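# Remove a staple stick and set it down on the table

## Task

Pull a single stick of staples out of the staple box and leave it resting on the table with its legs pointing down, placed a good distance away from both the box's tray and its sleeve.

## Robot and tools

Robot: two arms, left_arm and right_arm, each with a parallel two-finger gripper and a fisheye wrist camera (cam_left_wrist, cam_right_wrist, both 672x504). Measured base positions in the scene frame: left_arm at (+0.042, +0.274, +0.041) m, right_arm at (-0.017, -0.293, +0.022) m, each turned only slightly about z. A two-camera stand sits behind the arms.

Frames. The scene frame has its origin at table-top height, halfway between the nominal bases; +z is up, +x points out over the table, and left_arm is on the +y side (arm names do not match image sides). Reported hand positions (metres), orientations (quat wxyz), velocities and targets use this frame. Motion offsets use a different frame: the axes of that arm's own current Hand target. In the gripper frame the fingers extend along +z and separate along y. end_effector_position is the spot between the finger pads, roughly 1 cm short of the tips. Printed poses can be a few centimetres wrong, worse at long reach.

execute_actions(actions, cameras). actions is a list of actions; each action is a list of up to 15 rows, one row per 1/30 s step; if fewer than 15 rows are given, the last row repeats. Every row has exactly 14 numbers in [-1, 1], both arms always included: left_arm dx, dy, dz, rx, ry, rz, opening, then right_arm dx, dy, dz, rx, ry, rz, opening. The first six per arm are an offset, not a pose: measured from that arm's Hand target as it was when the action began, along that target's own axes. Each row is counted from that same starting point, not from the row before, and a new action starts from the updated Hand target, so sending the same offset again moves further. Scale: 1.0 = 0.6 m for dx/dy/dz and 180 degrees for the rotation; rx, ry, rz form a single rotation vector. Opening is absolute, not an offset: +1 fully open (0.094 m), -1 closed. Sending all six pose numbers as 0 re-commands the current Hand target. A 0 in the opening slot is a real command (half open), so resend the current opening to leave a gripper alone. Images return only for an empty actions list or when cameras names them (["all"] for both, [] for none; a bad name voids the call).

move(target, speed, blend, opening_speed, grip_force, blocking, cameras). target is one 14-number row laid out as above, or a list of up to 15 such rows as waypoints; every waypoint is an offset from the Hand targets at the start of the move, not from the previous waypoint. Paths are straight, end together, take at least 0.5 s and are cut off after 10 s. speed: m/s, 0.002 to 2.9, default 0.25 (rotation up to twice that in rad/s); one value or one per waypoint. blend: corner rounding radius in m for lists; 0 means stop at each waypoint. opening_speed: rate of the opening command per second on the -1..+1 scale, at least 0.2; use it to close gently. grip_force: newtons per finger pad, 10 to 50 (full), one value or one per arm; it persists, and lower forces close slowly. blocking=false returns after about 0.5 s while the move continues. Moves do not avoid obstacles or the other arm. The result adds a move: line giving the ending (done, off_target, moving, held, fault) and any limits (limits=paced: command clipped; limits=held: steps withheld).

wait(seconds): 0 to 10 s, arms hold their commands, a running move continues. stop(): brakes a running move. zoom_image(camera, region): enlarges [x0, y0, x1, y1] pixels (at most 504 by 504) of the latest image from cam_left_wrist or cam_right_wrist. read_manual(section): licence texts only. finished_scene(scene): integer 1 or 2; ends the scene irreversibly, and the goal must hold with the robot released.

Result lines: end_effector_position and quat per arm; Hand target (the last commanded pose after clipping, which the next offsets count from); Tool commands; grip_measured (opening on the -1..+1 scale; reads slightly wide when empty and a bit narrower than a firmly gripped part); Joint positions (last number = finger opening in metres); Joint velocities ("within noise" means at rest); Joint torques (joints 1 to 3 wrap at ±28 N m); MOTOR HOT from 75 °C and OVER-TEMPERATURE FAULT at 90 °C, which folds and disables that arm.

Behaviour to expect. Each step the commanded orientation is limited to 40 degrees from the current one. A gripper often rests a few centimetres off its command from friction or weight, not from contact; a further action (even zeros) re-requests it, or add the missing distance as an offset. An arm blocked by something keeps pushing until you command it back past the gripper. Faster moves lag and overshoot more, especially with the arm nearly straight.

Avoid: dropping the stick or releasing it while it moves; fast impacts with the box, table or fixtures; any arm-to-arm contact, including one gripper closing on the other's fingers; loads on a camera cable; paths passing close to an arm's own base (go around it); holding loads or stretched poses for long, which heats motors; and anything ending up off the table. Objects may occasionally get a small push from outside.

Each tool is called after "Emit:" in YAML: its name, and indented under it one key for each argument.

## Session

Emit:
execute_actions:
  actions: []

Scene clock: 0.00 s.
left_arm: end_effector_position=(+0.4056, +0.3166, +0.1833) grip_measured=+1.000 end_effector_quat_wxyz=(+0.680, -0.058, +0.729, +0.056) | right_arm: end_effector_position=(+0.3690, -0.3205, +0.1577) grip_measured=+1.000 end_effector_quat_wxyz=(+0.673, +0.081, +0.733, -0.057)
Joint positions: left_arm=[0.059 1.485 0.164 1.252 -0.093 -0.003 0.094] | right_arm=[0.073 1.592 0.252 1.25 0.226 0.045 0.094]
Joint velocities: within noise
Joint torques (N m): no reading
Heat: left arm: 25 °C; right arm: 31 °C.
Hand target: left_arm +0.4073, +0.3168, +0.1909; +0.689, -0.058, +0.720, +0.057 | right_arm +0.3695, -0.3205, +0.1579; +0.672, +0.081, +0.734, -0.058
Tool commands: left_gripper/opening=+1.0 right_gripper/opening=+1.0

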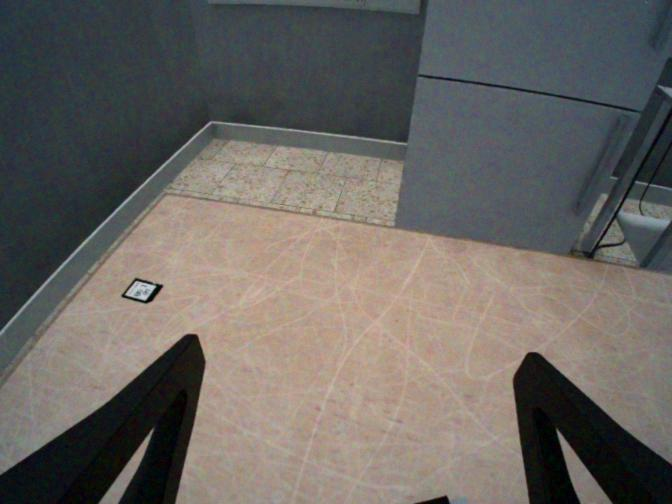

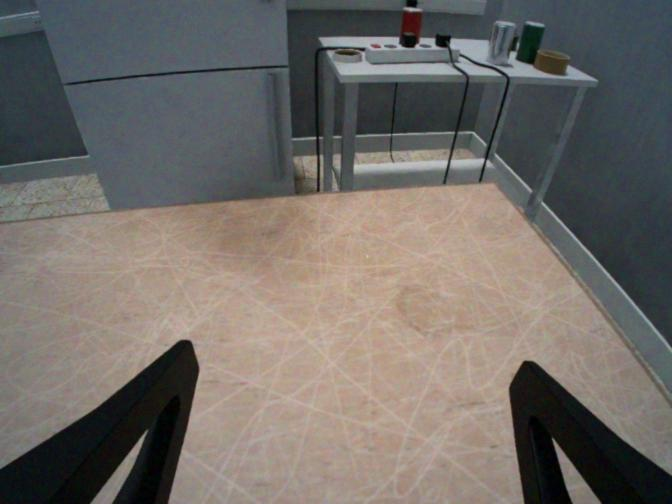

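Emit:
move:
  target: [-0.2,0,-0.2,0,0.25,0,1,-0.2,0,-0.1,0,0.25,0,1]
  cameras: ["all"]

Scene clock: 2.77 s.
left_arm: end_effector_position=(+0.2926, +0.3011, +0.3042) grip_measured=+1.000 end_effector_quat_wxyz=(+0.347, -0.076, +0.934, +0.036) | right_arm: end_effector_position=(+0.3204, -0.3118, +0.2794) grip_measured=+1.000 end_effector_quat_wxyz=(+0.343, +0.091, +0.934, -0.023)
Joint positions: left_arm=[0.023 0.951 1.203 -1.116 -0.099 -0.092 0.094] | right_arm=[0.04 1.256 1.336 -0.955 0.106 0.155 0.094]
Joint torques (N m): left_arm=[-0.57 -1.26 8.62 1.76 -0.02 -0.05] | right_arm=[-0.8 -4.01 9.26 1.38 0.04 0.06]
Heat: left arm: 26 °C; right arm: 31 °C.
Hand target: left_arm +0.2942, +0.2981, +0.3160; +0.361, -0.075, +0.929, +0.030 | right_arm +0.3209, -0.3138, +0.2829; +0.341, +0.097, +0.935, -0.022
Off the commanded pose: left_arm 0.012 m, 2 deg | right_arm 0.004 m, 1 deg.
move: off_target (left_arm)
camera_calibration:
cam_left_wrist: T_world_to_cam=[[0.220204, -0.97522, -0.0213677, 0.242312], [-0.974946, -0.21933, -0.0370693, 0.395464], [0.0314641, 0.0289951, -0.999084, 0.389424], [0, 0, 0, 1]] pos_world=[0.319945, 0.311753, 0.408904]
cam_right_wrist: T_world_to_cam=[[-0.135272, -0.990643, -0.0180914, -0.256208], [-0.988073, 0.136232, -0.0717781, 0.416473], [0.0735711, 0.00816613, -0.997257, 0.357173], [0, 0, 0, 1]] pos_world=[0.35057, -0.313464, 0.381452]

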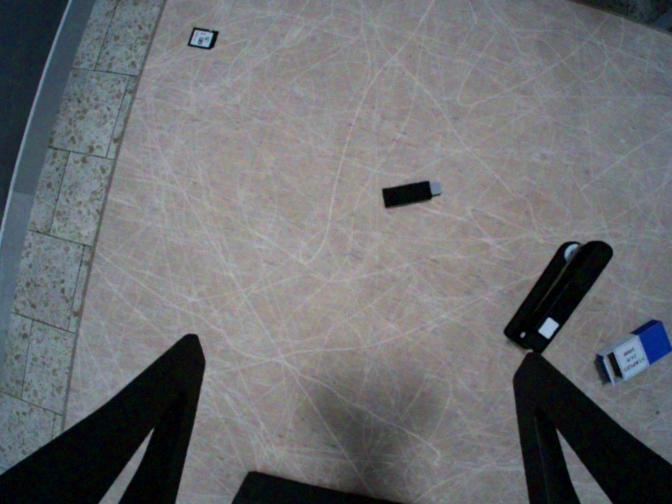

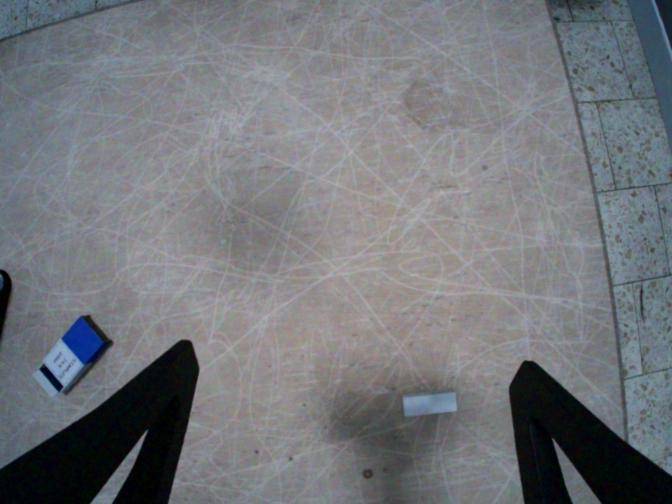

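Emit:
zoom_image:
  camera: "cam_left_wrist"
  region: [560, 290, 672, 402]

Emit:
zoom_image:
  camera: "cam_right_wrist"
  region: [0, 280, 150, 430]

Emit:
zoom_image:
  camera: "cam_right_wrist"
  region: [380, 350, 480, 450]

Scaled by 4.500 from the camera's 672x504 image, which has a finer 960x720 frame.

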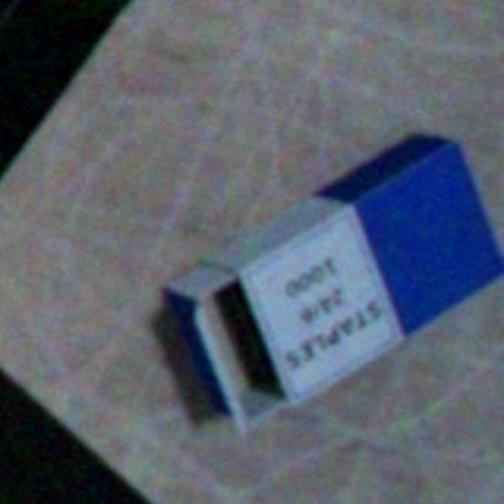

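Scaled by 3.360 from the camera's 672x504 image, which has a finer 960x720 frame.

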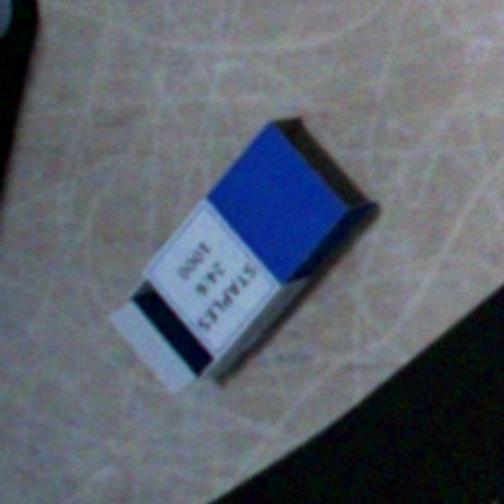

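Scaled by 5.040 from the camera's 672x504 image, which has a finer 960x720 frame.

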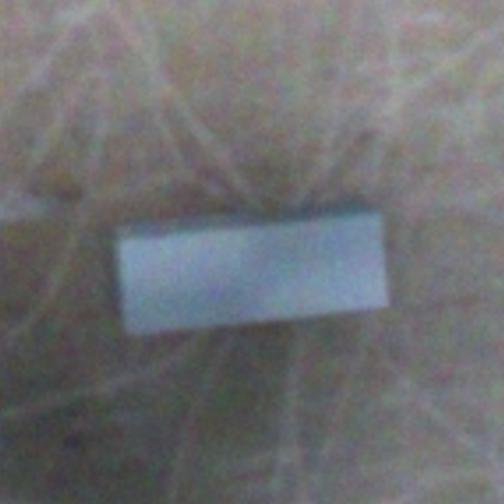

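Emit:
move:
  target: [0,0,0,0,0,0,1,0.21,0.439,0.084,0.083,0.2125,0.205,1]
  cameras: ["all"]

Scene clock: 8.80 s.
left_arm: end_effector_position=(+0.2925, +0.3011, +0.3041) grip_measured=+1.000 end_effector_quat_wxyz=(+0.347, -0.076, +0.934, +0.036) | right_arm: end_effector_position=(+0.3109, -0.0399, +0.1751) grip_measured=+1.000 end_effector_quat_wxyz=(+0.004, +0.422, +0.906, +0.018)
Joint positions: left_arm=[0.023 0.951 1.203 -1.116 -0.099 -0.092 0.094] | right_arm=[0.693 2.136 2.145 -1.544 -0.009 1.524 0.094]
Joint torques (N m): left_arm=[-0.58 -1.28 8.64 1.72 -0.02 -0.05] | right_arm=[0.23 -11.06 8.12 0.28 0.1 0.06]
Heat: left arm: 29 °C; right arm: 31 °C.
Hand target: left_arm +0.2942, +0.2981, +0.3160; +0.361, -0.075, +0.929, +0.030 | right_arm +0.3100, -0.0401, +0.1698; -0.004, +0.425, +0.905, +0.000
Off the commanded pose: left_arm 0.012 m, 2 deg | right_arm 0.005 m, 2 deg.
joint sent to its limit (right arm) — joint 4 (wrist pitch), lower limit. The joint targets still meet the commanded pose.
move: off_target (left_arm)
camera_calibration:
cam_left_wrist: T_world_to_cam=[[0.220199, -0.975219, -0.021456, 0.242349], [-0.97496, -0.219334, -0.0366797, 0.395311], [0.0310647, 0.0289956, -0.999097, 0.389557], [0, 0, 0, 1]] pos_world=[0.319946, 0.311753, 0.408905]
cam_right_wrist: T_world_to_cam=[[-0.737732, -0.671584, -0.0687565, 0.218991], [-0.571455, 0.567004, 0.593251, 0.133716], [-0.359432, 0.476951, -0.802076, 0.370809], [0, 0, 0, 1]] pos_world=[0.37125, -0.105605, 0.233147]

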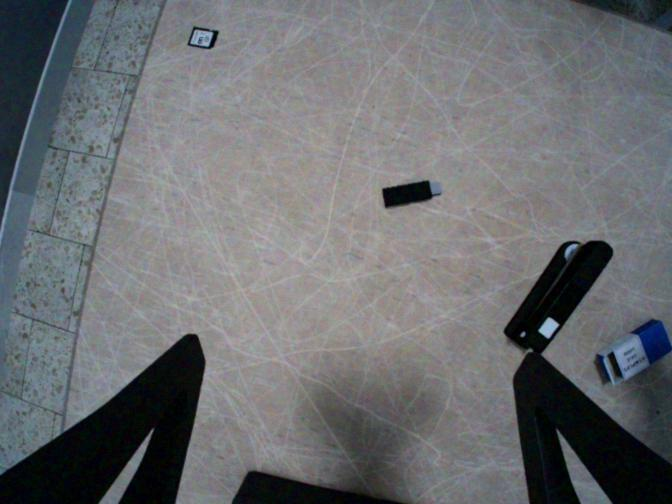

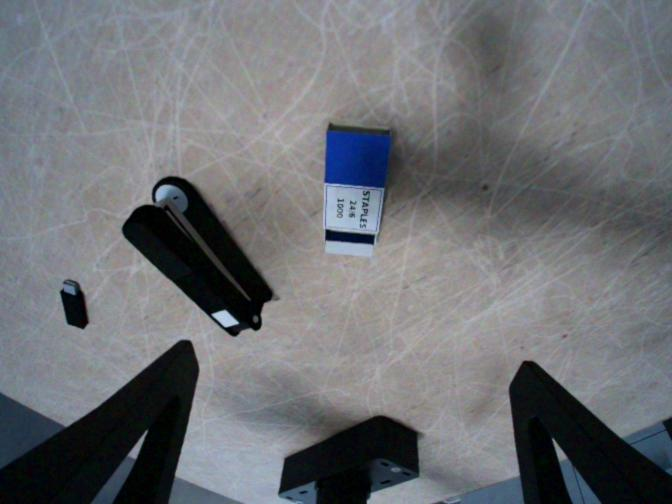

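Emit:
move:
  target: [0,0,0,0,0,0,1,-0.009,0.008,0.2,0,0,0,1]
  cameras: ["cam_right_wrist"]
  speed: 0.15

Scene clock: 11.07 s.
left_arm: end_effector_position=(+0.2925, +0.3011, +0.3041) grip_measured=+1.000 end_effector_quat_wxyz=(+0.347, -0.076, +0.934, +0.036) | right_arm: end_effector_position=(+0.3160, -0.0359, +0.0639) grip_measured=+1.000 end_effector_quat_wxyz=(+0.002, +0.423, +0.906, +0.014)
Joint positions: left_arm=[0.023 0.951 1.203 -1.116 -0.099 -0.092 0.094] | right_arm=[0.693 2.159 1.737 -1.122 -0.01 1.524 0.094]
Joint torques (N m): left_arm=[-0.58 -1.29 8.64 1.72 -0.01 -0.05] | right_arm=[-0.85 -11.3 5.72 0.54 0.05 -0.04]
Heat: left arm: 29 °C; right arm: 31 °C.
Hand target: left_arm +0.2942, +0.2981, +0.3160; +0.361, -0.075, +0.929, +0.030 | right_arm +0.3163, -0.0410, +0.0496; -0.004, +0.425, +0.905, -0.001
Off the commanded pose: left_arm 0.012 m, 2 deg | right_arm 0.015 m, 2 deg.
move: off_target (left_arm, right_arm)
camera_calibration:
cam_right_wrist: T_world_to_cam=[[-0.738714, -0.671335, -0.060089, 0.217475], [-0.566586, 0.570208, 0.594847, 0.198741], [-0.365079, 0.473467, -0.80159, 0.283193], [0, 0, 0, 1]] pos_world=[0.376644, -0.101408, 0.121852]
Images, in order (width x height): cam_right_wrist 672x504.

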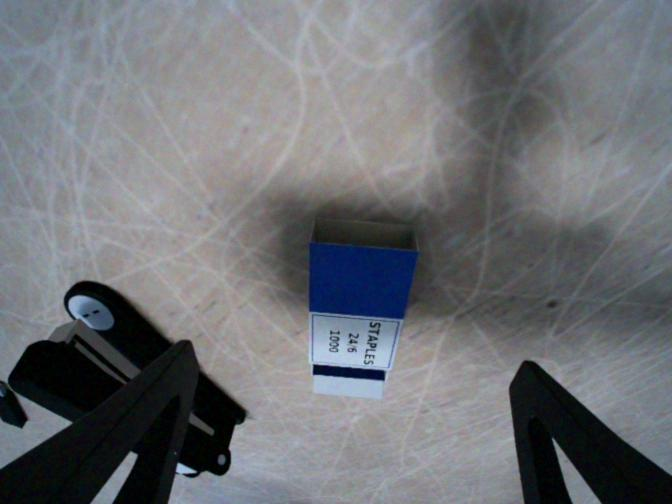

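Emit:
move:
  target: [0,0,0,0,0,0,1,-0.004,0,0.06,0,0,0,0.3]
  cameras: ["cam_right_wrist"]
  speed: 0.08

Scene clock: 12.40 s.
left_arm: end_effector_position=(+0.2925, +0.3011, +0.3041) grip_measured=+1.000 end_effector_quat_wxyz=(+0.347, -0.076, +0.934, +0.036) | right_arm: end_effector_position=(+0.3191, -0.0367, +0.0292) grip_measured=+0.303 end_effector_quat_wxyz=(+0.003, +0.424, +0.906, +0.016)
Joint positions: left_arm=[0.023 0.951 1.203 -1.116 -0.099 -0.092 0.094] | right_arm=[0.687 2.198 1.656 -1 -0.01 1.52 0.061]
Joint torques (N m): left_arm=[-0.59 -1.26 8.65 1.72 -0.01 -0.05] | right_arm=[-0.76 -11.36 5.46 0.52 0.05 -0.05]
Heat: left arm: 30 °C; right arm: 31 °C.
Hand target: left_arm +0.2942, +0.2981, +0.3160; +0.361, -0.075, +0.929, +0.030 | right_arm +0.3176, -0.0427, +0.0137; -0.004, +0.425, +0.905, +0.000
Off the commanded pose: left_arm 0.012 m, 2 deg | right_arm 0.017 m, 2 deg.
move: off_target (left_arm, right_arm)
camera_calibration:
cam_right_wrist: T_world_to_cam=[[-0.739794, -0.669824, -0.0635748, 0.217668], [-0.567234, 0.570075, 0.594357, 0.221929], [-0.361872, 0.475763, -0.801684, 0.255982], [0, 0, 0, 1]] pos_world=[0.379548, -0.102504, 0.0871504]
Images, in order (width x height): cam_right_wrist 672x504.

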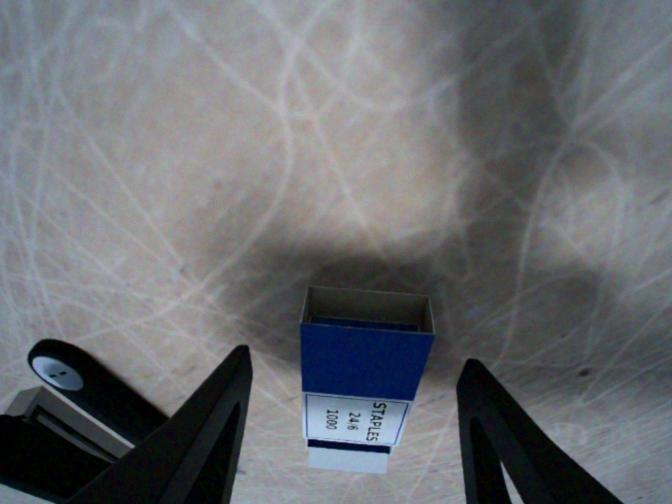

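Emit:
move:
  target: [0,0,0,0,0,0,1,0,0,0.03,0,0,0,0.3]
  cameras: ["cam_right_wrist"]
  speed: 0.05

Scene clock: 13.50 s.
left_arm: end_effector_position=(+0.2925, +0.3011, +0.3041) grip_measured=+1.000 end_effector_quat_wxyz=(+0.347, -0.076, +0.934, +0.036) | right_arm: end_effector_position=(+0.3203, -0.0358, +0.0127) grip_measured=+0.303 end_effector_quat_wxyz=(+0.004, +0.424, +0.906, +0.017)
Joint positions: left_arm=[0.023 0.951 1.203 -1.116 -0.099 -0.092 0.094] | right_arm=[0.687 2.22 1.625 -0.941 -0.01 1.52 0.061]
Joint torques (N m): left_arm=[-0.58 -1.26 8.64 1.72 -0.02 -0.05] | right_arm=[-0.72 -11.26 5.22 0.48 0.05 -0.05]
Heat: left arm: 30 °C; right arm: 31 °C.
Hand target: left_arm +0.2942, +0.2981, +0.3160; +0.361, -0.075, +0.929, +0.030 | right_arm +0.3174, -0.0427, -0.0044; -0.004, +0.425, +0.905, -0.001
Off the commanded pose: left_arm 0.012 m, 2 deg | right_arm 0.018 m, 2 deg.
move: off_target (left_arm, right_arm)
camera_calibration:
cam_right_wrist: T_world_to_cam=[[-0.739551, -0.669688, -0.067686, 0.21811], [-0.569212, 0.568566, 0.593912, 0.232479], [-0.359252, 0.477756, -0.801678, 0.241939], [0, 0, 0, 1]] pos_world=[0.380551, -0.101702, 0.0706483]
Images, in order (width x height): cam_right_wrist 672x504.

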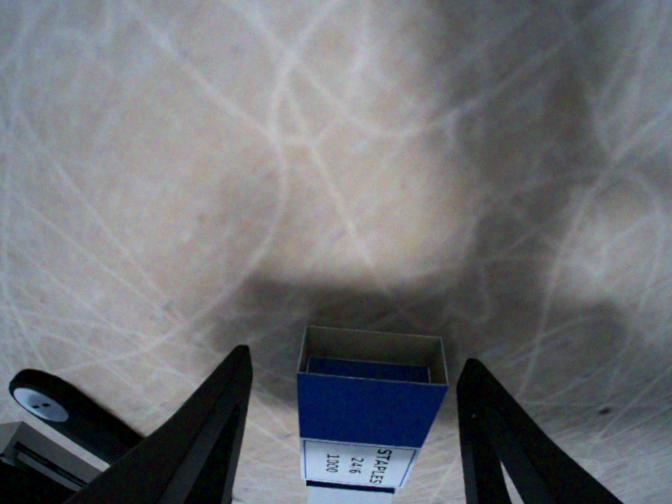

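Emit:
move:
  target: [0,0,0,0,0,0,1,0.022,0,0.0,0,0,0,0.3]
  cameras: ["cam_right_wrist"]
  speed: 0.05

Emit:
move:
  target: [0,0,0,0,0,0,1,0,0,0,0,0,0,-0.18]
  cameras: ["cam_right_wrist"]
  opening_speed: 0.3

Scene clock: 14.70 s.
left_arm: end_effector_position=(+0.2925, +0.3011, +0.3041) grip_measured=+1.000 end_effector_quat_wxyz=(+0.347, -0.076, +0.934, +0.036) | right_arm: end_effector_position=(+0.3158, -0.0292, +0.0127) grip_measured=+0.303 end_effector_quat_wxyz=(+0.004, +0.424, +0.905, +0.018)
Joint positions: left_arm=[0.023 0.951 1.203 -1.116 -0.099 -0.092 0.094] | right_arm=[0.705 2.22 1.625 -0.939 -0.01 1.54 0.061]
Joint torques (N m): left_arm=[-0.58 -1.29 8.64 1.72 -0.01 -0.05] | right_arm=[0.55 -11.41 5.03 0.53 0.06 0.08]
Heat: left arm: 30 °C; right arm: 31 °C.
Hand target: left_arm +0.2942, +0.2981, +0.3160; +0.361, -0.075, +0.929, +0.030 | right_arm +0.3090, -0.0324, -0.0043; -0.004, +0.425, +0.905, +0.000
Off the commanded pose: left_arm 0.012 m, 2 deg | right_arm 0.019 m, 2 deg.
move: off_target (left_arm, right_arm)
camera_calibration:
cam_right_wrist: T_world_to_cam=[[-0.740028, -0.668972, -0.0695338, 0.219294], [-0.569211, 0.567869, 0.594578, 0.22611], [-0.35827, 0.479584, -0.801025, 0.236872], [0, 0, 0, 1]] pos_world=[0.375852, -0.0952989, 0.0705488]
Images, in order (width x height): cam_right_wrist 672x504.

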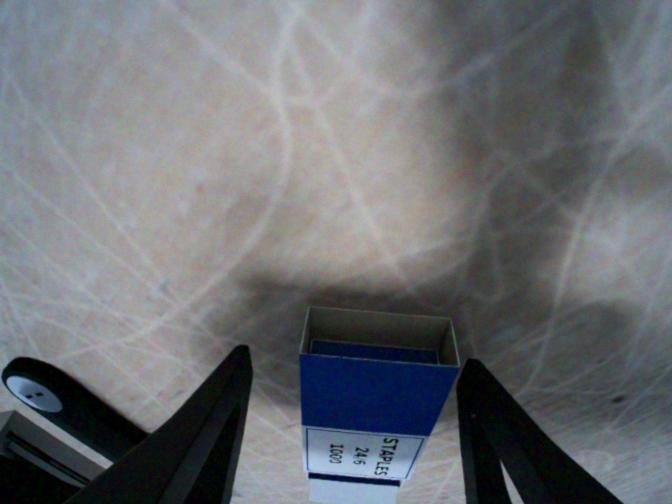

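Scene clock: 16.50 s.
left_arm: end_effector_position=(+0.2925, +0.3011, +0.3041) grip_measured=+1.000 end_effector_quat_wxyz=(+0.347, -0.076, +0.934, +0.036) | right_arm: end_effector_position=(+0.3158, -0.0292, +0.0127) grip_measured=-0.176 end_effector_quat_wxyz=(+0.004, +0.424, +0.905, +0.018)
Joint positions: left_arm=[0.023 0.951 1.203 -1.116 -0.099 -0.092 0.094] | right_arm=[0.705 2.22 1.625 -0.939 -0.01 1.54 0.039]
Joint torques (N m): left_arm=[-0.58 -1.28 8.64 1.72 -0.02 -0.05] | right_arm=[0.55 -11.41 5.03 0.53 0.06 0.09]
Heat: left arm: 31 °C; right arm: 31 °C.
Hand target: left_arm +0.2942, +0.2981, +0.3160; +0.361, -0.075, +0.929, +0.030 | right_arm +0.3089, -0.0324, -0.0043; -0.004, +0.425, +0.905, +0.000
Off the commanded pose: left_arm 0.012 m, 2 deg | right_arm 0.019 m, 2 deg.
move: off_target (left_arm, right_arm)
camera_calibration:
cam_right_wrist: T_world_to_cam=[[-0.740542, -0.668408, -0.0694905, 0.219539], [-0.568737, 0.568295, 0.594625, 0.225969], [-0.357961, 0.479866, -0.800995, 0.23678], [0, 0, 0, 1]] pos_world=[0.375852, -0.0952981, 0.0705489]
Images, in order (width x height): cam_right_wrist 672x504.

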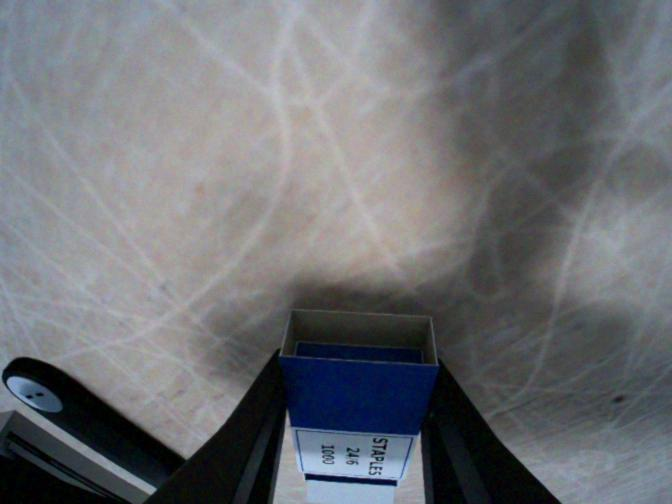

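Emit:
move:
  target: [0,0,0,0,0,0,1,0,0,0,0,0,0,-0.25]
  opening_speed: 0.3
  grip_force: [50,20]

Emit:
move:
  target: [0.3205,-0.3585,0.1033,-0.0644,0.2301,-0.1673,1,0,0,0,0,0,0,-0.25]
  cameras: ["all"]

Scene clock: 17.40 s.
left_arm: end_effector_position=(+0.2925, +0.3011, +0.3041) grip_measured=+1.000 end_effector_quat_wxyz=(+0.347, -0.076, +0.934, +0.036) | right_arm: end_effector_position=(+0.3158, -0.0292, +0.0127) grip_measured=-0.201 end_effector_quat_wxyz=(+0.004, +0.424, +0.905, +0.018)
Joint positions: left_arm=[0.023 0.951 1.203 -1.116 -0.099 -0.092 0.094] | right_arm=[0.705 2.22 1.625 -0.939 -0.01 1.54 0.038]
Joint torques (N m): left_arm=[-0.58 -1.29 8.62 1.72 -0.02 -0.05] | right_arm=[0.55 -11.41 5.01 0.53 0.05 0.09]
Heat: left arm: 31 °C; right arm: 31 °C.
Hand target: left_arm +0.2942, +0.2981, +0.3160; +0.361, -0.075, +0.929, +0.030 | right_arm +0.3089, -0.0324, -0.0043; -0.004, +0.425, +0.905, +0.000
Off the commanded pose: left_arm 0.012 m, 2 deg | right_arm 0.019 m, 2 deg.
grip_force (N): 50, 20
move: off_target (left_arm, right_arm)

Scene clock: 19.50 s.
left_arm: end_effector_position=(+0.2336, +0.1059, +0.1557) grip_measured=+1.000 end_effector_quat_wxyz=(+0.040, -0.295, +0.954, +0.027) | right_arm: end_effector_position=(+0.3158, -0.0292, +0.0127) grip_measured=-0.202 end_effector_quat_wxyz=(+0.004, +0.424, +0.905, +0.018)
Joint positions: left_arm=[-0.802 1.515 1.203 -1.269 -0.095 -1.393 0.094] | right_arm=[0.705 2.22 1.625 -0.939 -0.01 1.54 0.038]
Joint torques (N m): left_arm=[0.27 -7.45 5.87 0.38 -0.15 0.04] | right_arm=[0.54 -11.4 5.01 0.53 0.05 0.09]
Heat: left arm: 31 °C; right arm: 31 °C.
Hand target: left_arm +0.2343, +0.1081, +0.1588; +0.045, -0.296, +0.954, +0.025 (not the last commanded pose) | right_arm +0.3089, -0.0324, -0.0043; -0.004, +0.425, +0.905, +0.000
Off the commanded pose: left_arm 0.039 m, 8 deg | right_arm 0.019 m, 2 deg.
grip_force (N): 50, 20
move: held (left_arm; a check stopped the path), off_target (right_arm); limits=held
pose unreachable (left arm): on one or more control steps of this call, first in action 0 (counted from 0), this arm could not follow its commanded pose, so it was not sent that pose on those steps. It may still have moved: this result reports where it is.
cause: moving toward the commanded pose would bring a part of the arm too close to another arm (this arm's wrist (the part past joint 4) and the right arm's forearm (the part past joint 3), 24 mm apart when this arm was first held).
camera_calibration:
cam_left_wrist: T_world_to_cam=[[0.597982, -0.798924, -0.0643279, -0.0385101], [-0.647352, -0.528736, 0.548976, 0.154737], [-0.472602, -0.286635, -0.833359, 0.374049], [0, 0, 0, 1]] pos_world=[0.299974, 0.158264, 0.224293]
cam_right_wrist: T_world_to_cam=[[-0.740542, -0.668408, -0.0694905, 0.219539], [-0.568737, 0.568295, 0.594625, 0.225969], [-0.357961, 0.479866, -0.800995, 0.23678], [0, 0, 0, 1]] pos_world=[0.375852, -0.0952981, 0.0705489]

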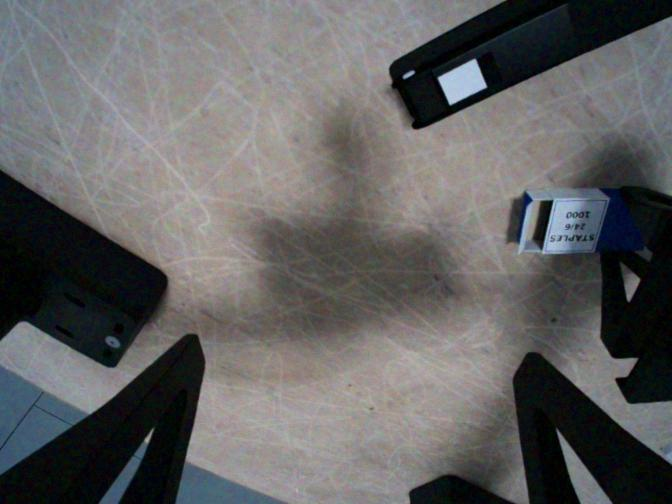

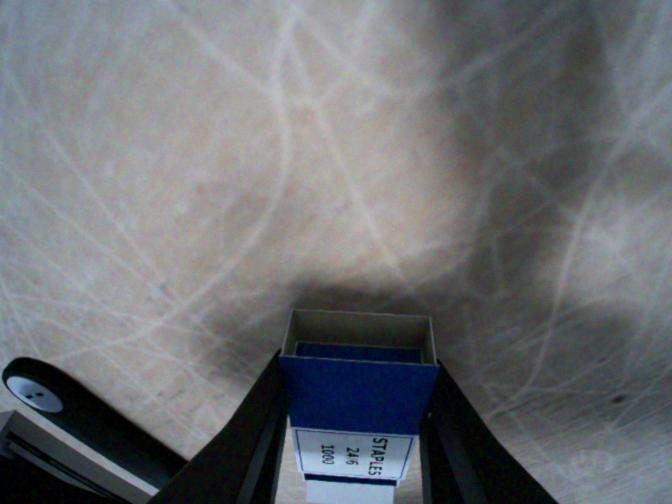

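Emit:
move:
  target: [-0.1,0.235,-0.25,0,0,0,1,0,0,0,0,0,0,-0.25]

Emit:
move:
  target:
    - [0,0,0,0,0,0,1,0,0,-0.067,0,0,0,-0.25]
    - [0,0,0,0,0,0,1,-0.1,0.145,-0.067,0,0,-0.067,-0.25]
  blend: [0.02,0]
  speed: 0.12
  cameras: ["all"]

Scene clock: 22.20 s.
left_arm: end_effector_position=(+0.1942, +0.2461, +0.3123) grip_measured=+1.000 end_effector_quat_wxyz=(+0.230, -0.280, +0.926, -0.107) | right_arm: end_effector_position=(+0.3158, -0.0292, +0.0127) grip_measured=-0.202 end_effector_quat_wxyz=(+0.004, +0.424, +0.905, +0.018)
Joint positions: left_arm=[-0.257 0.854 1.362 -1.567 -0.051 -0.82 0.094] | right_arm=[0.705 2.22 1.625 -0.939 -0.01 1.54 0.038]
Joint torques (N m): left_arm=[0.46 0.88 6.19 1.42 -0.05 0.07] | right_arm=[0.57 -11.4 5.03 0.53 0.05 0.09]
Heat: left arm: 31 °C; right arm: 31 °C.
Hand target: left_arm +0.1931, +0.2469, +0.3169; +0.045, -0.296, +0.954, +0.025 | right_arm +0.3089, -0.0324, -0.0043; -0.004, +0.425, +0.905, +0.000
Off the commanded pose: left_arm 0.005 m, 26 deg | right_arm 0.019 m, 2 deg.
joint sent to its limit (left arm) — joint 4 (wrist pitch), lower limit. The joint targets are off in orientation, not in position.
grip_force (N): 50, 20
move: off_target (left_arm, right_arm)

Scene clock: 24.53 s.
left_arm: end_effector_position=(+0.1942, +0.2461, +0.3123) grip_measured=+1.000 end_effector_quat_wxyz=(+0.230, -0.279, +0.926, -0.107) | right_arm: end_effector_position=(+0.4167, -0.0187, +0.0513) grip_measured=-0.202 end_effector_quat_wxyz=(+0.008, +0.328, +0.944, +0.020)
Joint positions: left_arm=[-0.257 0.854 1.362 -1.567 -0.051 -0.819 0.094] | right_arm=[0.599 2.665 2.584 -1.45 -0.013 1.227 0.038]
Joint torques (N m): left_arm=[0.46 0.87 6.19 1.41 -0.05 0.1] | right_arm=[-0.27 -13.64 8.4 0.35 0.07 -0.05]
Heat: left arm: 30 °C; right arm: 31 °C.
Hand target: left_arm +0.1931, +0.2469, +0.3169; +0.045, -0.296, +0.954, +0.025 | right_arm +0.4145, -0.0231, +0.0353; -0.004, +0.328, +0.945, +0.000
Off the commanded pose: left_arm 0.005 m, 26 deg | right_arm 0.017 m, 3 deg.
joint sent to its limit (left arm) — joint 4 (wrist pitch), lower limit. The joint targets are off in orientation, not in position.
grip_force (N): 50, 20
move: off_target (left_arm, right_arm); blend cut to 0.0198 m at target 1
camera_calibration:
cam_left_wrist: T_world_to_cam=[[0.513598, -0.801849, 0.305377, 0.00883538], [-0.853637, -0.441541, 0.276307, 0.221028], [-0.0867203, -0.402592, -0.911263, 0.504031], [0, 0, 0, 1]] pos_world=[0.227849, 0.307596, 0.395535]
cam_right_wrist: T_world_to_cam=[[-0.586491, -0.806494, -0.0748033, 0.237434], [-0.68055, 0.440604, 0.585423, 0.299071], [-0.439182, 0.394252, -0.80727, 0.331432], [0, 0, 0, 1]] pos_world=[0.488344, -0.070951, 0.110233]

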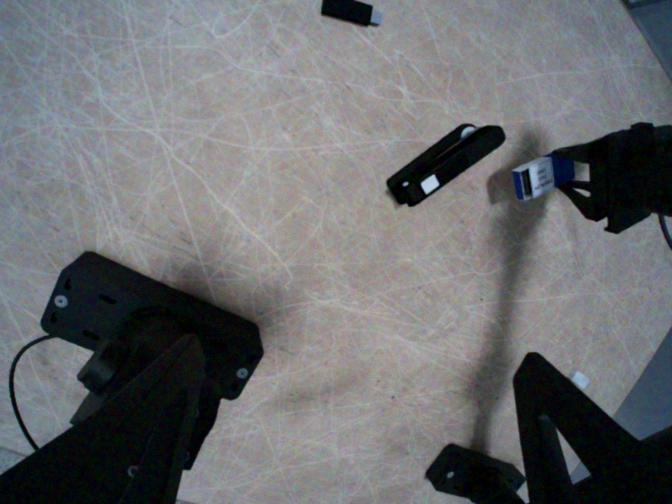

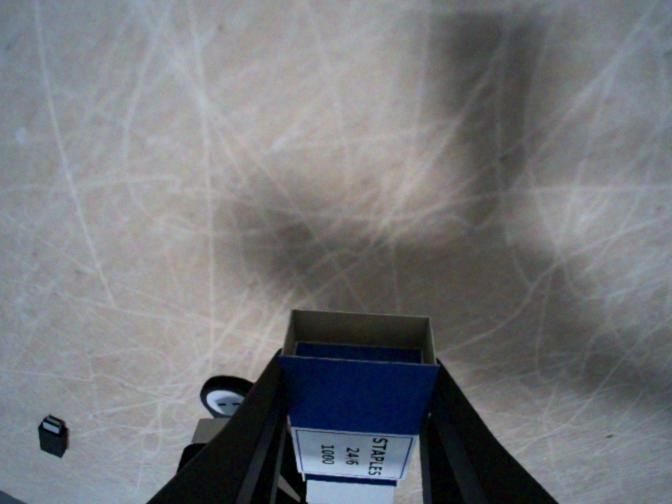

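Emit:
move:
  target: [0,0,0,0,0,0,1,-0.052,-0.107,-0.1,0,0,0.033,-0.25]
  speed: 0.15

Emit:
move:
  target: [0.113,-0.386,0.218,0.2495,-0.2557,0.375,0.2,0,0,0,0,0,0,-0.25]
  cameras: ["all"]

Scene clock: 26.27 s.
left_arm: end_effector_position=(+0.1942, +0.2461, +0.3123) grip_measured=+1.000 end_effector_quat_wxyz=(+0.230, -0.279, +0.926, -0.107) | right_arm: end_effector_position=(+0.4006, -0.0913, +0.0894) grip_measured=-0.202 end_effector_quat_wxyz=(-0.010, +0.378, +0.926, -0.001)
Joint positions: left_arm=[-0.257 0.854 1.362 -1.567 -0.051 -0.819 0.094] | right_arm=[0.485 2.413 2.266 -1.44 -0.013 1.219 0.038]
Joint torques (N m): left_arm=[0.47 0.88 6.19 1.41 -0.05 0.11] | right_arm=[0.02 -17.8 5.23 0.4 0.09 -0.06]
Heat: left arm: 30 °C; right arm: 31 °C.
Hand target: left_arm +0.1931, +0.2469, +0.3169; +0.045, -0.296, +0.954, +0.025 | right_arm +0.3997, -0.0931, +0.0952; -0.004, +0.376, +0.927, +0.000
Off the commanded pose: left_arm 0.005 m, 26 deg | right_arm 0.006 m, 1 deg.
joint sent to its limit (left arm) — joint 4 (wrist pitch), lower limit. The joint targets are off in orientation, not in position.
grip_force (N): 50, 20
move: off_target (left_arm)

Scene clock: 29.93 s.
left_arm: end_effector_position=(+0.2771, +0.0276, +0.1765) grip_measured=+0.202 end_effector_quat_wxyz=(+0.459, +0.322, +0.807, -0.184) | right_arm: end_effector_position=(+0.4006, -0.0913, +0.0894) grip_measured=-0.202 end_effector_quat_wxyz=(-0.010, +0.378, +0.926, -0.001)
Joint positions: left_arm=[-0.864 1.043 0.464 0.042 -0.08 -0.049 0.056] | right_arm=[0.485 2.413 2.266 -1.44 -0.013 1.219 0.038]
Joint torques (N m): left_arm=[0.47 -2.7 5.91 2.4 0.03 0.08] | right_arm=[0.03 -17.78 5.23 0.4 0.09 -0.05]
Heat: left arm: 30 °C; right arm: 31 °C.
Hand target: left_arm +0.2779, +0.0276, +0.1752; +0.463, +0.323, +0.804, -0.187 | right_arm +0.3997, -0.0931, +0.0952; -0.004, +0.376, +0.927, +0.000
Off the commanded pose: left_arm 0.002 m, 1 deg | right_arm 0.006 m, 1 deg.
grip_force (N): 50, 20
move: done
camera_calibration:
cam_left_wrist: T_world_to_cam=[[-0.649621, -0.760144, 0.0131828, 0.205264], [-0.714679, 0.60467, -0.35158, 0.276301], [0.25928, -0.237815, -0.936065, 0.203465], [0, 0, 0, 1]] pos_world=[0.278056, 0.037346, 0.284892]
cam_right_wrist: T_world_to_cam=[[-0.671016, -0.741071, -0.0234688, 0.207493], [-0.600344, 0.524472, 0.603751, 0.271715], [-0.435114, 0.419216, -0.796827, 0.383343], [0, 0, 0, 1]] pos_world=[0.469152, -0.149443, 0.14628]

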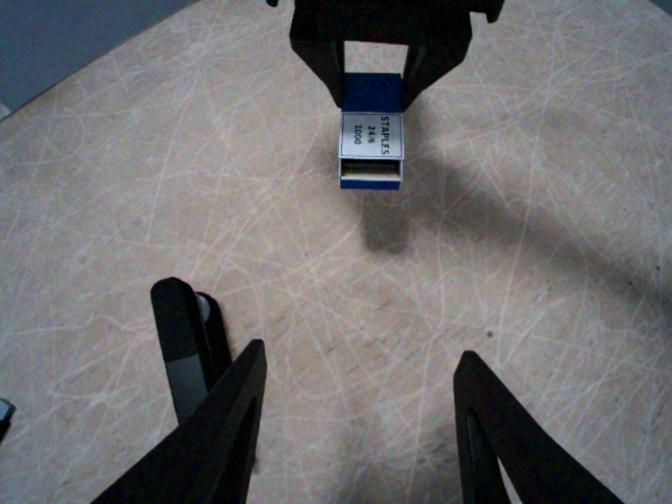

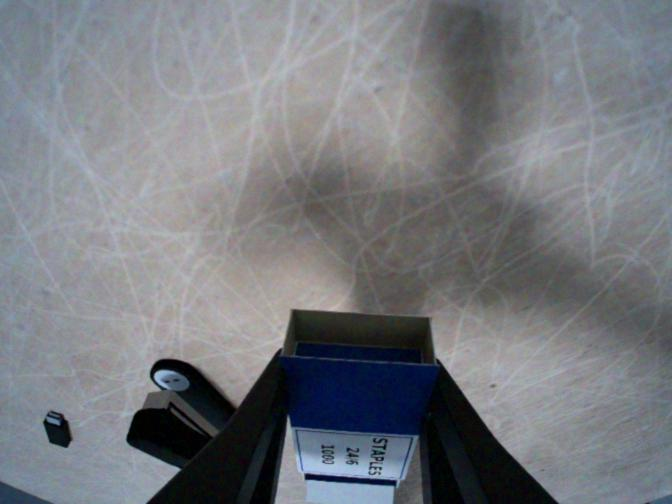

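Emit:
zoom_image:
  camera: "cam_left_wrist"
  region: [310, 60, 440, 200]

Scaled by 3.600 from the camera's 672x504 image, which has a finer 960x720 frame.

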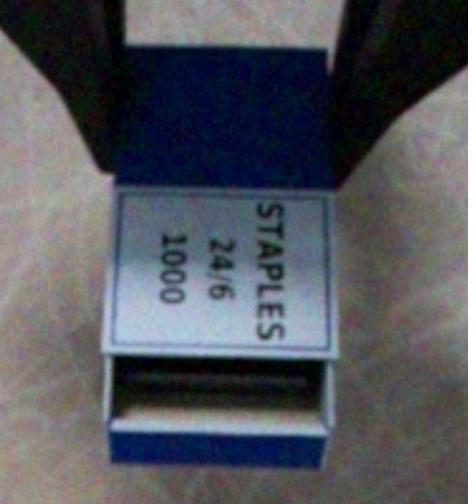

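Emit:
move:
  target: [0.0345,-0.008,0.19,0,0,0,0.2,0,0,0,0,0,0,-0.25]
  speed: 0.12
  cameras: ["cam_left_wrist"]

Scene clock: 32.10 s.
left_arm: end_effector_position=(+0.3287, -0.0282, +0.0882) grip_measured=+0.202 end_effector_quat_wxyz=(+0.446, +0.326, +0.814, -0.178) | right_arm: end_effector_position=(+0.4006, -0.0913, +0.0894) grip_measured=-0.202 end_effector_quat_wxyz=(-0.010, +0.378, +0.926, -0.001)
Joint positions: left_arm=[-0.855 1.686 0.538 0.577 -0.072 -0.044 0.056] | right_arm=[0.485 2.413 2.266 -1.44 -0.013 1.219 0.038]
Joint torques (N m): left_arm=[0.47 -6.54 7.46 2.34 0.02 0.08] | right_arm=[0.02 -17.8 5.23 0.39 0.09 -0.05]
Heat: left arm: 29 °C; right arm: 31 °C.
Hand target: left_arm +0.3382, -0.0372, +0.1004; +0.464, +0.323, +0.803, -0.187 | right_arm +0.3997, -0.0931, +0.0952; -0.004, +0.376, +0.927, +0.000
Off the commanded pose: left_arm 0.018 m, 3 deg | right_arm 0.006 m, 1 deg.
grip_force (N): 50, 20
move: off_target (left_arm)
camera_calibration:
cam_left_wrist: T_world_to_cam=[[-0.649657, -0.760185, 0.00797834, 0.197986], [-0.72218, 0.613832, -0.318852, 0.315658], [0.237489, -0.212906, -0.947771, 0.103085], [0, 0, 0, 1]] pos_world=[0.332104, -0.0213073, 0.196769]
Images, in order (width x height): cam_left_wrist 672x504.

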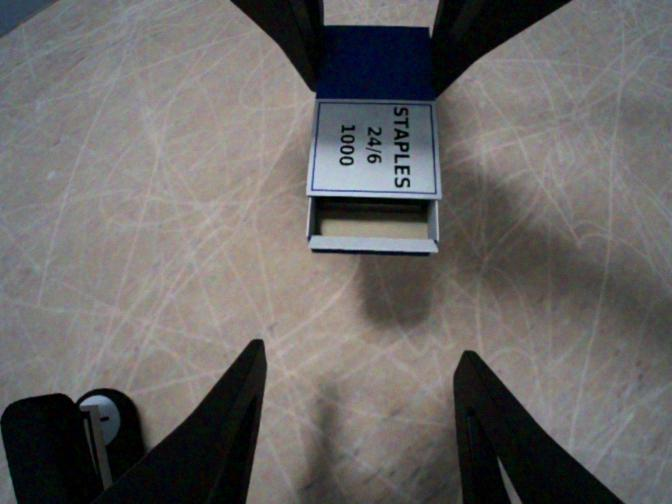

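Emit:
move:
  target: [-0.0317,-0.005,0.058,0,0,0,0.2,0,0,0,0,0,0,-0.25]
  speed: 0.06
  cameras: ["cam_left_wrist"]

Scene clock: 33.50 s.
left_arm: end_effector_position=(+0.3581, -0.0616, +0.0945) grip_measured=+0.202 end_effector_quat_wxyz=(+0.458, +0.323, +0.807, -0.184) | right_arm: end_effector_position=(+0.4006, -0.0913, +0.0894) grip_measured=-0.202 end_effector_quat_wxyz=(-0.010, +0.378, +0.926, -0.001)
Joint positions: left_arm=[-0.855 1.815 0.702 0.574 -0.072 -0.044 0.056] | right_arm=[0.485 2.413 2.266 -1.44 -0.013 1.219 0.038]
Joint torques (N m): left_arm=[0.46 -7.9 7.6 2.08 0.01 0.08] | right_arm=[0.03 -17.8 5.23 0.4 0.09 -0.05]
Heat: left arm: 29 °C; right arm: 31 °C.
Hand target: left_arm +0.3647, -0.0668, +0.0995; +0.464, +0.323, +0.803, -0.187 | right_arm +0.3997, -0.0931, +0.0952; -0.004, +0.376, +0.927, +0.000
Off the commanded pose: left_arm 0.010 m, 1 deg | right_arm 0.006 m, 1 deg.
grip_force (N): 50, 20
move: done
camera_calibration:
cam_left_wrist: T_world_to_cam=[[-0.650077, -0.759763, 0.0126205, 0.1915], [-0.714986, 0.605973, -0.3487, 0.359235], [0.257282, -0.235706, -0.937149, 0.0854193], [0, 0, 0, 1]] pos_world=[0.359361, -0.0520578, 0.202899]
Images, in order (width x height): cam_left_wrist 672x504.

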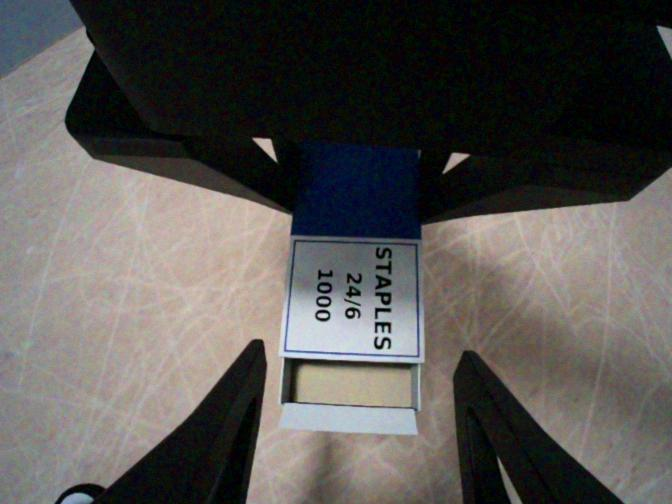

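Emit:
move:
  target: [0.016,0.004,0,0,0,0,0.2,0,0,0,0,0,0,-0.25]
  speed: 0.04
  cameras: ["cam_left_wrist"]

Scene clock: 34.77 s.
left_arm: end_effector_position=(+0.3602, -0.0608, +0.0906) grip_measured=+0.202 end_effector_quat_wxyz=(+0.458, +0.323, +0.808, -0.184) | right_arm: end_effector_position=(+0.4006, -0.0913, +0.0894) grip_measured=-0.202 end_effector_quat_wxyz=(-0.010, +0.378, +0.926, -0.001)
Joint positions: left_arm=[-0.849 1.831 0.702 0.589 -0.067 -0.042 0.056] | right_arm=[0.485 2.413 2.266 -1.44 -0.013 1.219 0.038]
Joint torques (N m): left_arm=[0.46 -8.02 5.31 2.4 0.03 0.08] | right_arm=[0.02 -17.8 5.22 0.4 0.09 -0.04]
Heat: left arm: 29 °C; right arm: 31 °C.
Hand target: left_arm +0.3629, -0.0618, +0.0911; +0.463, +0.323, +0.804, -0.187 | right_arm +0.3997, -0.0931, +0.0952; -0.004, +0.376, +0.927, +0.000
Off the commanded pose: left_arm 0.003 m, 1 deg | right_arm 0.006 m, 1 deg.
grip_force (N): 50, 20
move: done
camera_calibration:
cam_left_wrist: T_world_to_cam=[[-0.649421, -0.760323, 0.0126875, 0.19323], [-0.715875, 0.605659, -0.347421, 0.359078], [0.256468, -0.234705, -0.937624, 0.0818055], [0, 0, 0, 1]] pos_world=[0.361562, -0.0513609, 0.199002]
Images, in order (width x height): cam_left_wrist 672x504.

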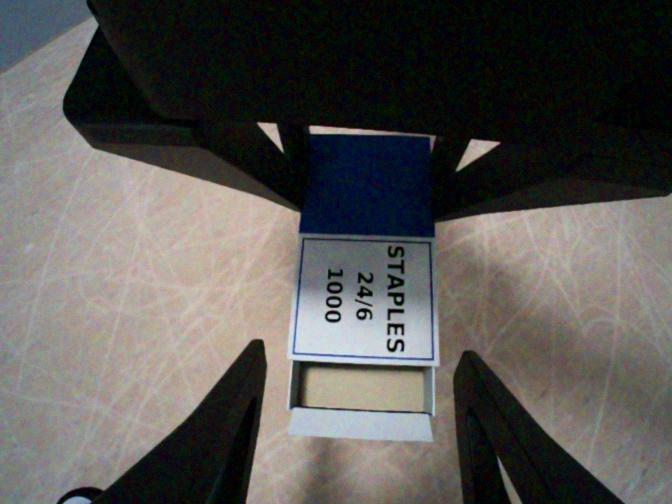

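Emit:
move:
  target: [0.014,0,-0.009,0,0,0,0.2,0,0,0,0,0,0,-0.25]
  speed: 0.04
  cameras: ["cam_left_wrist"]

Scene clock: 35.90 s.
left_arm: end_effector_position=(+0.3561, -0.0562, +0.0859) grip_measured=+0.202 end_effector_quat_wxyz=(+0.458, +0.322, +0.808, -0.184) | right_arm: end_effector_position=(+0.4006, -0.0913, +0.0894) grip_measured=-0.202 end_effector_quat_wxyz=(-0.010, +0.378, +0.926, -0.001)
Joint positions: left_arm=[-0.849 1.831 0.67 0.622 -0.067 -0.042 0.056] | right_arm=[0.485 2.413 2.266 -1.44 -0.013 1.219 0.038]
Joint torques (N m): left_arm=[0.29 -8.55 4.46 2.39 0.01 0.06] | right_arm=[0.03 -17.78 5.22 0.4 0.09 -0.05]
Heat: left arm: 29 °C; right arm: 32 °C.
Hand target: left_arm +0.3565, -0.0556, +0.0866; +0.464, +0.323, +0.803, -0.187 | right_arm +0.3997, -0.0931, +0.0952; -0.004, +0.376, +0.927, +0.000
Off the commanded pose: left_arm 0.001 m, 1 deg | right_arm 0.006 m, 1 deg.
grip_force (N): 50, 20
move: done
camera_calibration:
cam_left_wrist: T_world_to_cam=[[-0.649454, -0.760292, 0.0128787, 0.194112], [-0.715482, 0.605266, -0.348912, 0.351718], [0.25748, -0.235816, -0.937067, 0.0790551], [0, 0, 0, 1]] pos_world=[0.35736, -0.0466585, 0.194299]
Images, in order (width x height): cam_left_wrist 672x504.

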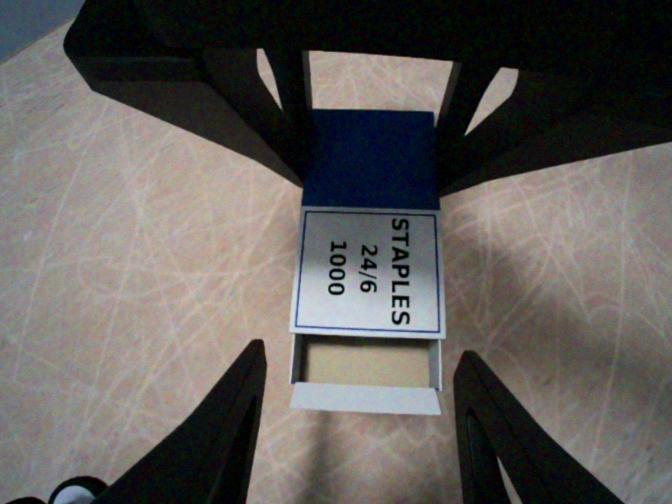

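Emit:
move:
  target: [0,0,0,0,0,0,-0.3,0,0,0,0,0,0,-0.25]
  opening_speed: 0.3
  grip_force: [20,20]
  cameras: ["all"]

Scene clock: 37.90 s.
left_arm: end_effector_position=(+0.3561, -0.0563, +0.0861) grip_measured=-0.217 end_effector_quat_wxyz=(+0.459, +0.322, +0.807, -0.184) | right_arm: end_effector_position=(+0.4006, -0.0913, +0.0894) grip_measured=-0.202 end_effector_quat_wxyz=(-0.010, +0.378, +0.926, -0.001)
Joint positions: left_arm=[-0.849 1.831 0.67 0.623 -0.066 -0.042 0.037] | right_arm=[0.485 2.413 2.266 -1.44 -0.013 1.219 0.038]
Joint torques (N m): left_arm=[0.29 -8.54 4.45 2.41 0 0.06] | right_arm=[0.02 -17.78 5.23 0.4 0.09 -0.04]
Heat: left arm: 29 °C; right arm: 33 °C.
Hand target: left_arm +0.3565, -0.0556, +0.0865; +0.463, +0.323, +0.804, -0.187 | right_arm +0.3997, -0.0931, +0.0952; -0.004, +0.376, +0.927, +0.000
Off the commanded pose: left_arm 0.001 m, 1 deg | right_arm 0.006 m, 1 deg.
grip_force (N): 20, 20
move: done
camera_calibration:
cam_left_wrist: T_world_to_cam=[[-0.649689, -0.760087, 0.0131223, 0.194018], [-0.715164, 0.605257, -0.349577, 0.351756], [0.257767, -0.236501, -0.936816, 0.0789664], [0, 0, 0, 1]] pos_world=[0.35726, -0.0467567, 0.194397]
cam_right_wrist: T_world_to_cam=[[-0.670723, -0.741338, -0.0234158, 0.207308], [-0.600528, 0.524256, 0.603756, 0.271768], [-0.435311, 0.419015, -0.796826, 0.383406], [0, 0, 0, 1]] pos_world=[0.469151, -0.149444, 0.14628]

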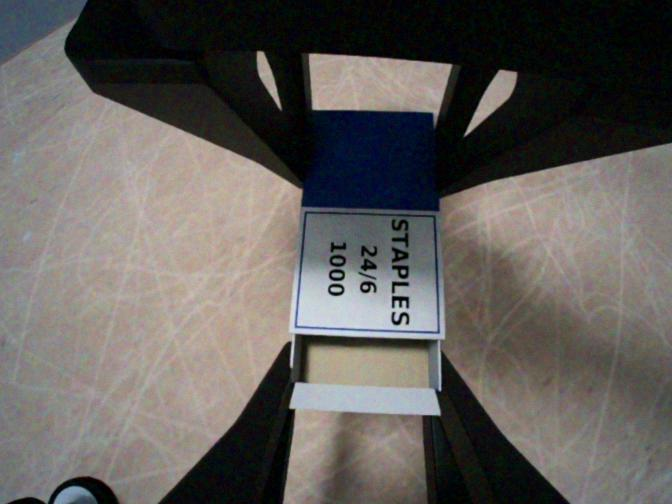

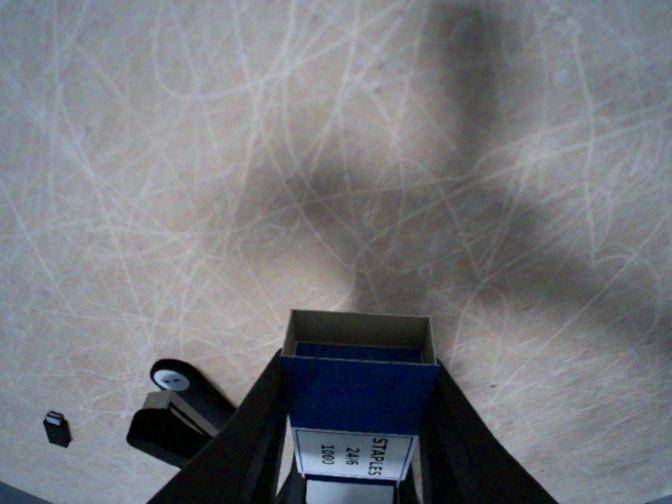

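Emit:
move:
  target: [0.0292,0,-0.0505,0,0,0,-0.3,0,0,0,0,0,0,-0.25]
  speed: 0.04
  cameras: ["all"]

Scene clock: 39.20 s.
left_arm: end_effector_position=(+0.3375, -0.0357, +0.0865) grip_measured=-0.218 end_effector_quat_wxyz=(+0.467, +0.320, +0.802, -0.189) | right_arm: end_effector_position=(+0.3926, -0.0794, +0.0898) grip_measured=-0.203 end_effector_quat_wxyz=(-0.031, +0.373, +0.927, +0.013)
Joint positions: left_arm=[-0.849 1.759 0.538 0.705 -0.066 -0.042 0.037] | right_arm=[0.496 2.413 2.266 -1.447 -0.064 1.219 0.037]
Joint torques (N m): left_arm=[-0.42 -10.22 3.36 2 -0.06 0.03] | right_arm=[-1.06 -17.61 5.53 0.42 0.57 -0.03]
Heat: left arm: 29 °C; right arm: 33 °C.
Hand target: left_arm +0.3311, -0.0313, +0.0863; +0.463, +0.323, +0.804, -0.187 | right_arm +0.3997, -0.0930, +0.0952; -0.004, +0.376, +0.927, +0.000
Off the commanded pose: left_arm 0.008 m, 1 deg | right_arm 0.016 m, 4 deg.
grip_force (N): 20, 20
move: off_target (right_arm)
camera_calibration:
cam_left_wrist: T_world_to_cam=[[-0.650148, -0.75963, 0.0164451, 0.197517], [-0.709551, 0.599261, -0.370707, 0.325849], [0.271745, -0.252683, -0.928604, 0.0831344], [0, 0, 0, 1]] pos_world=[0.33703, -0.0242221, 0.194745]
cam_right_wrist: T_world_to_cam=[[-0.664388, -0.746528, -0.0358396, 0.209055], [-0.587364, 0.491881, 0.642695, 0.249322], [-0.462161, 0.448049, -0.765284, 0.38533], [0, 0, 0, 1]] pos_world=[0.46342, -0.139218, 0.142141]

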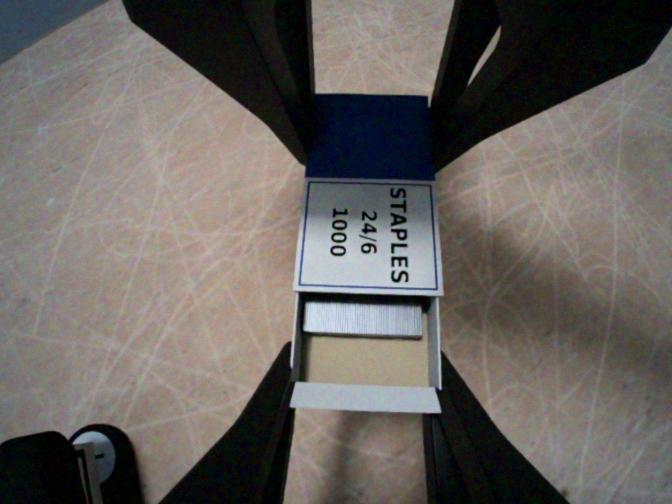

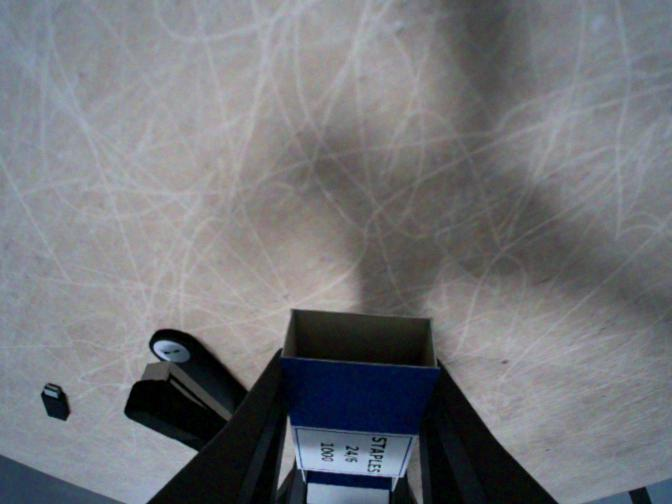

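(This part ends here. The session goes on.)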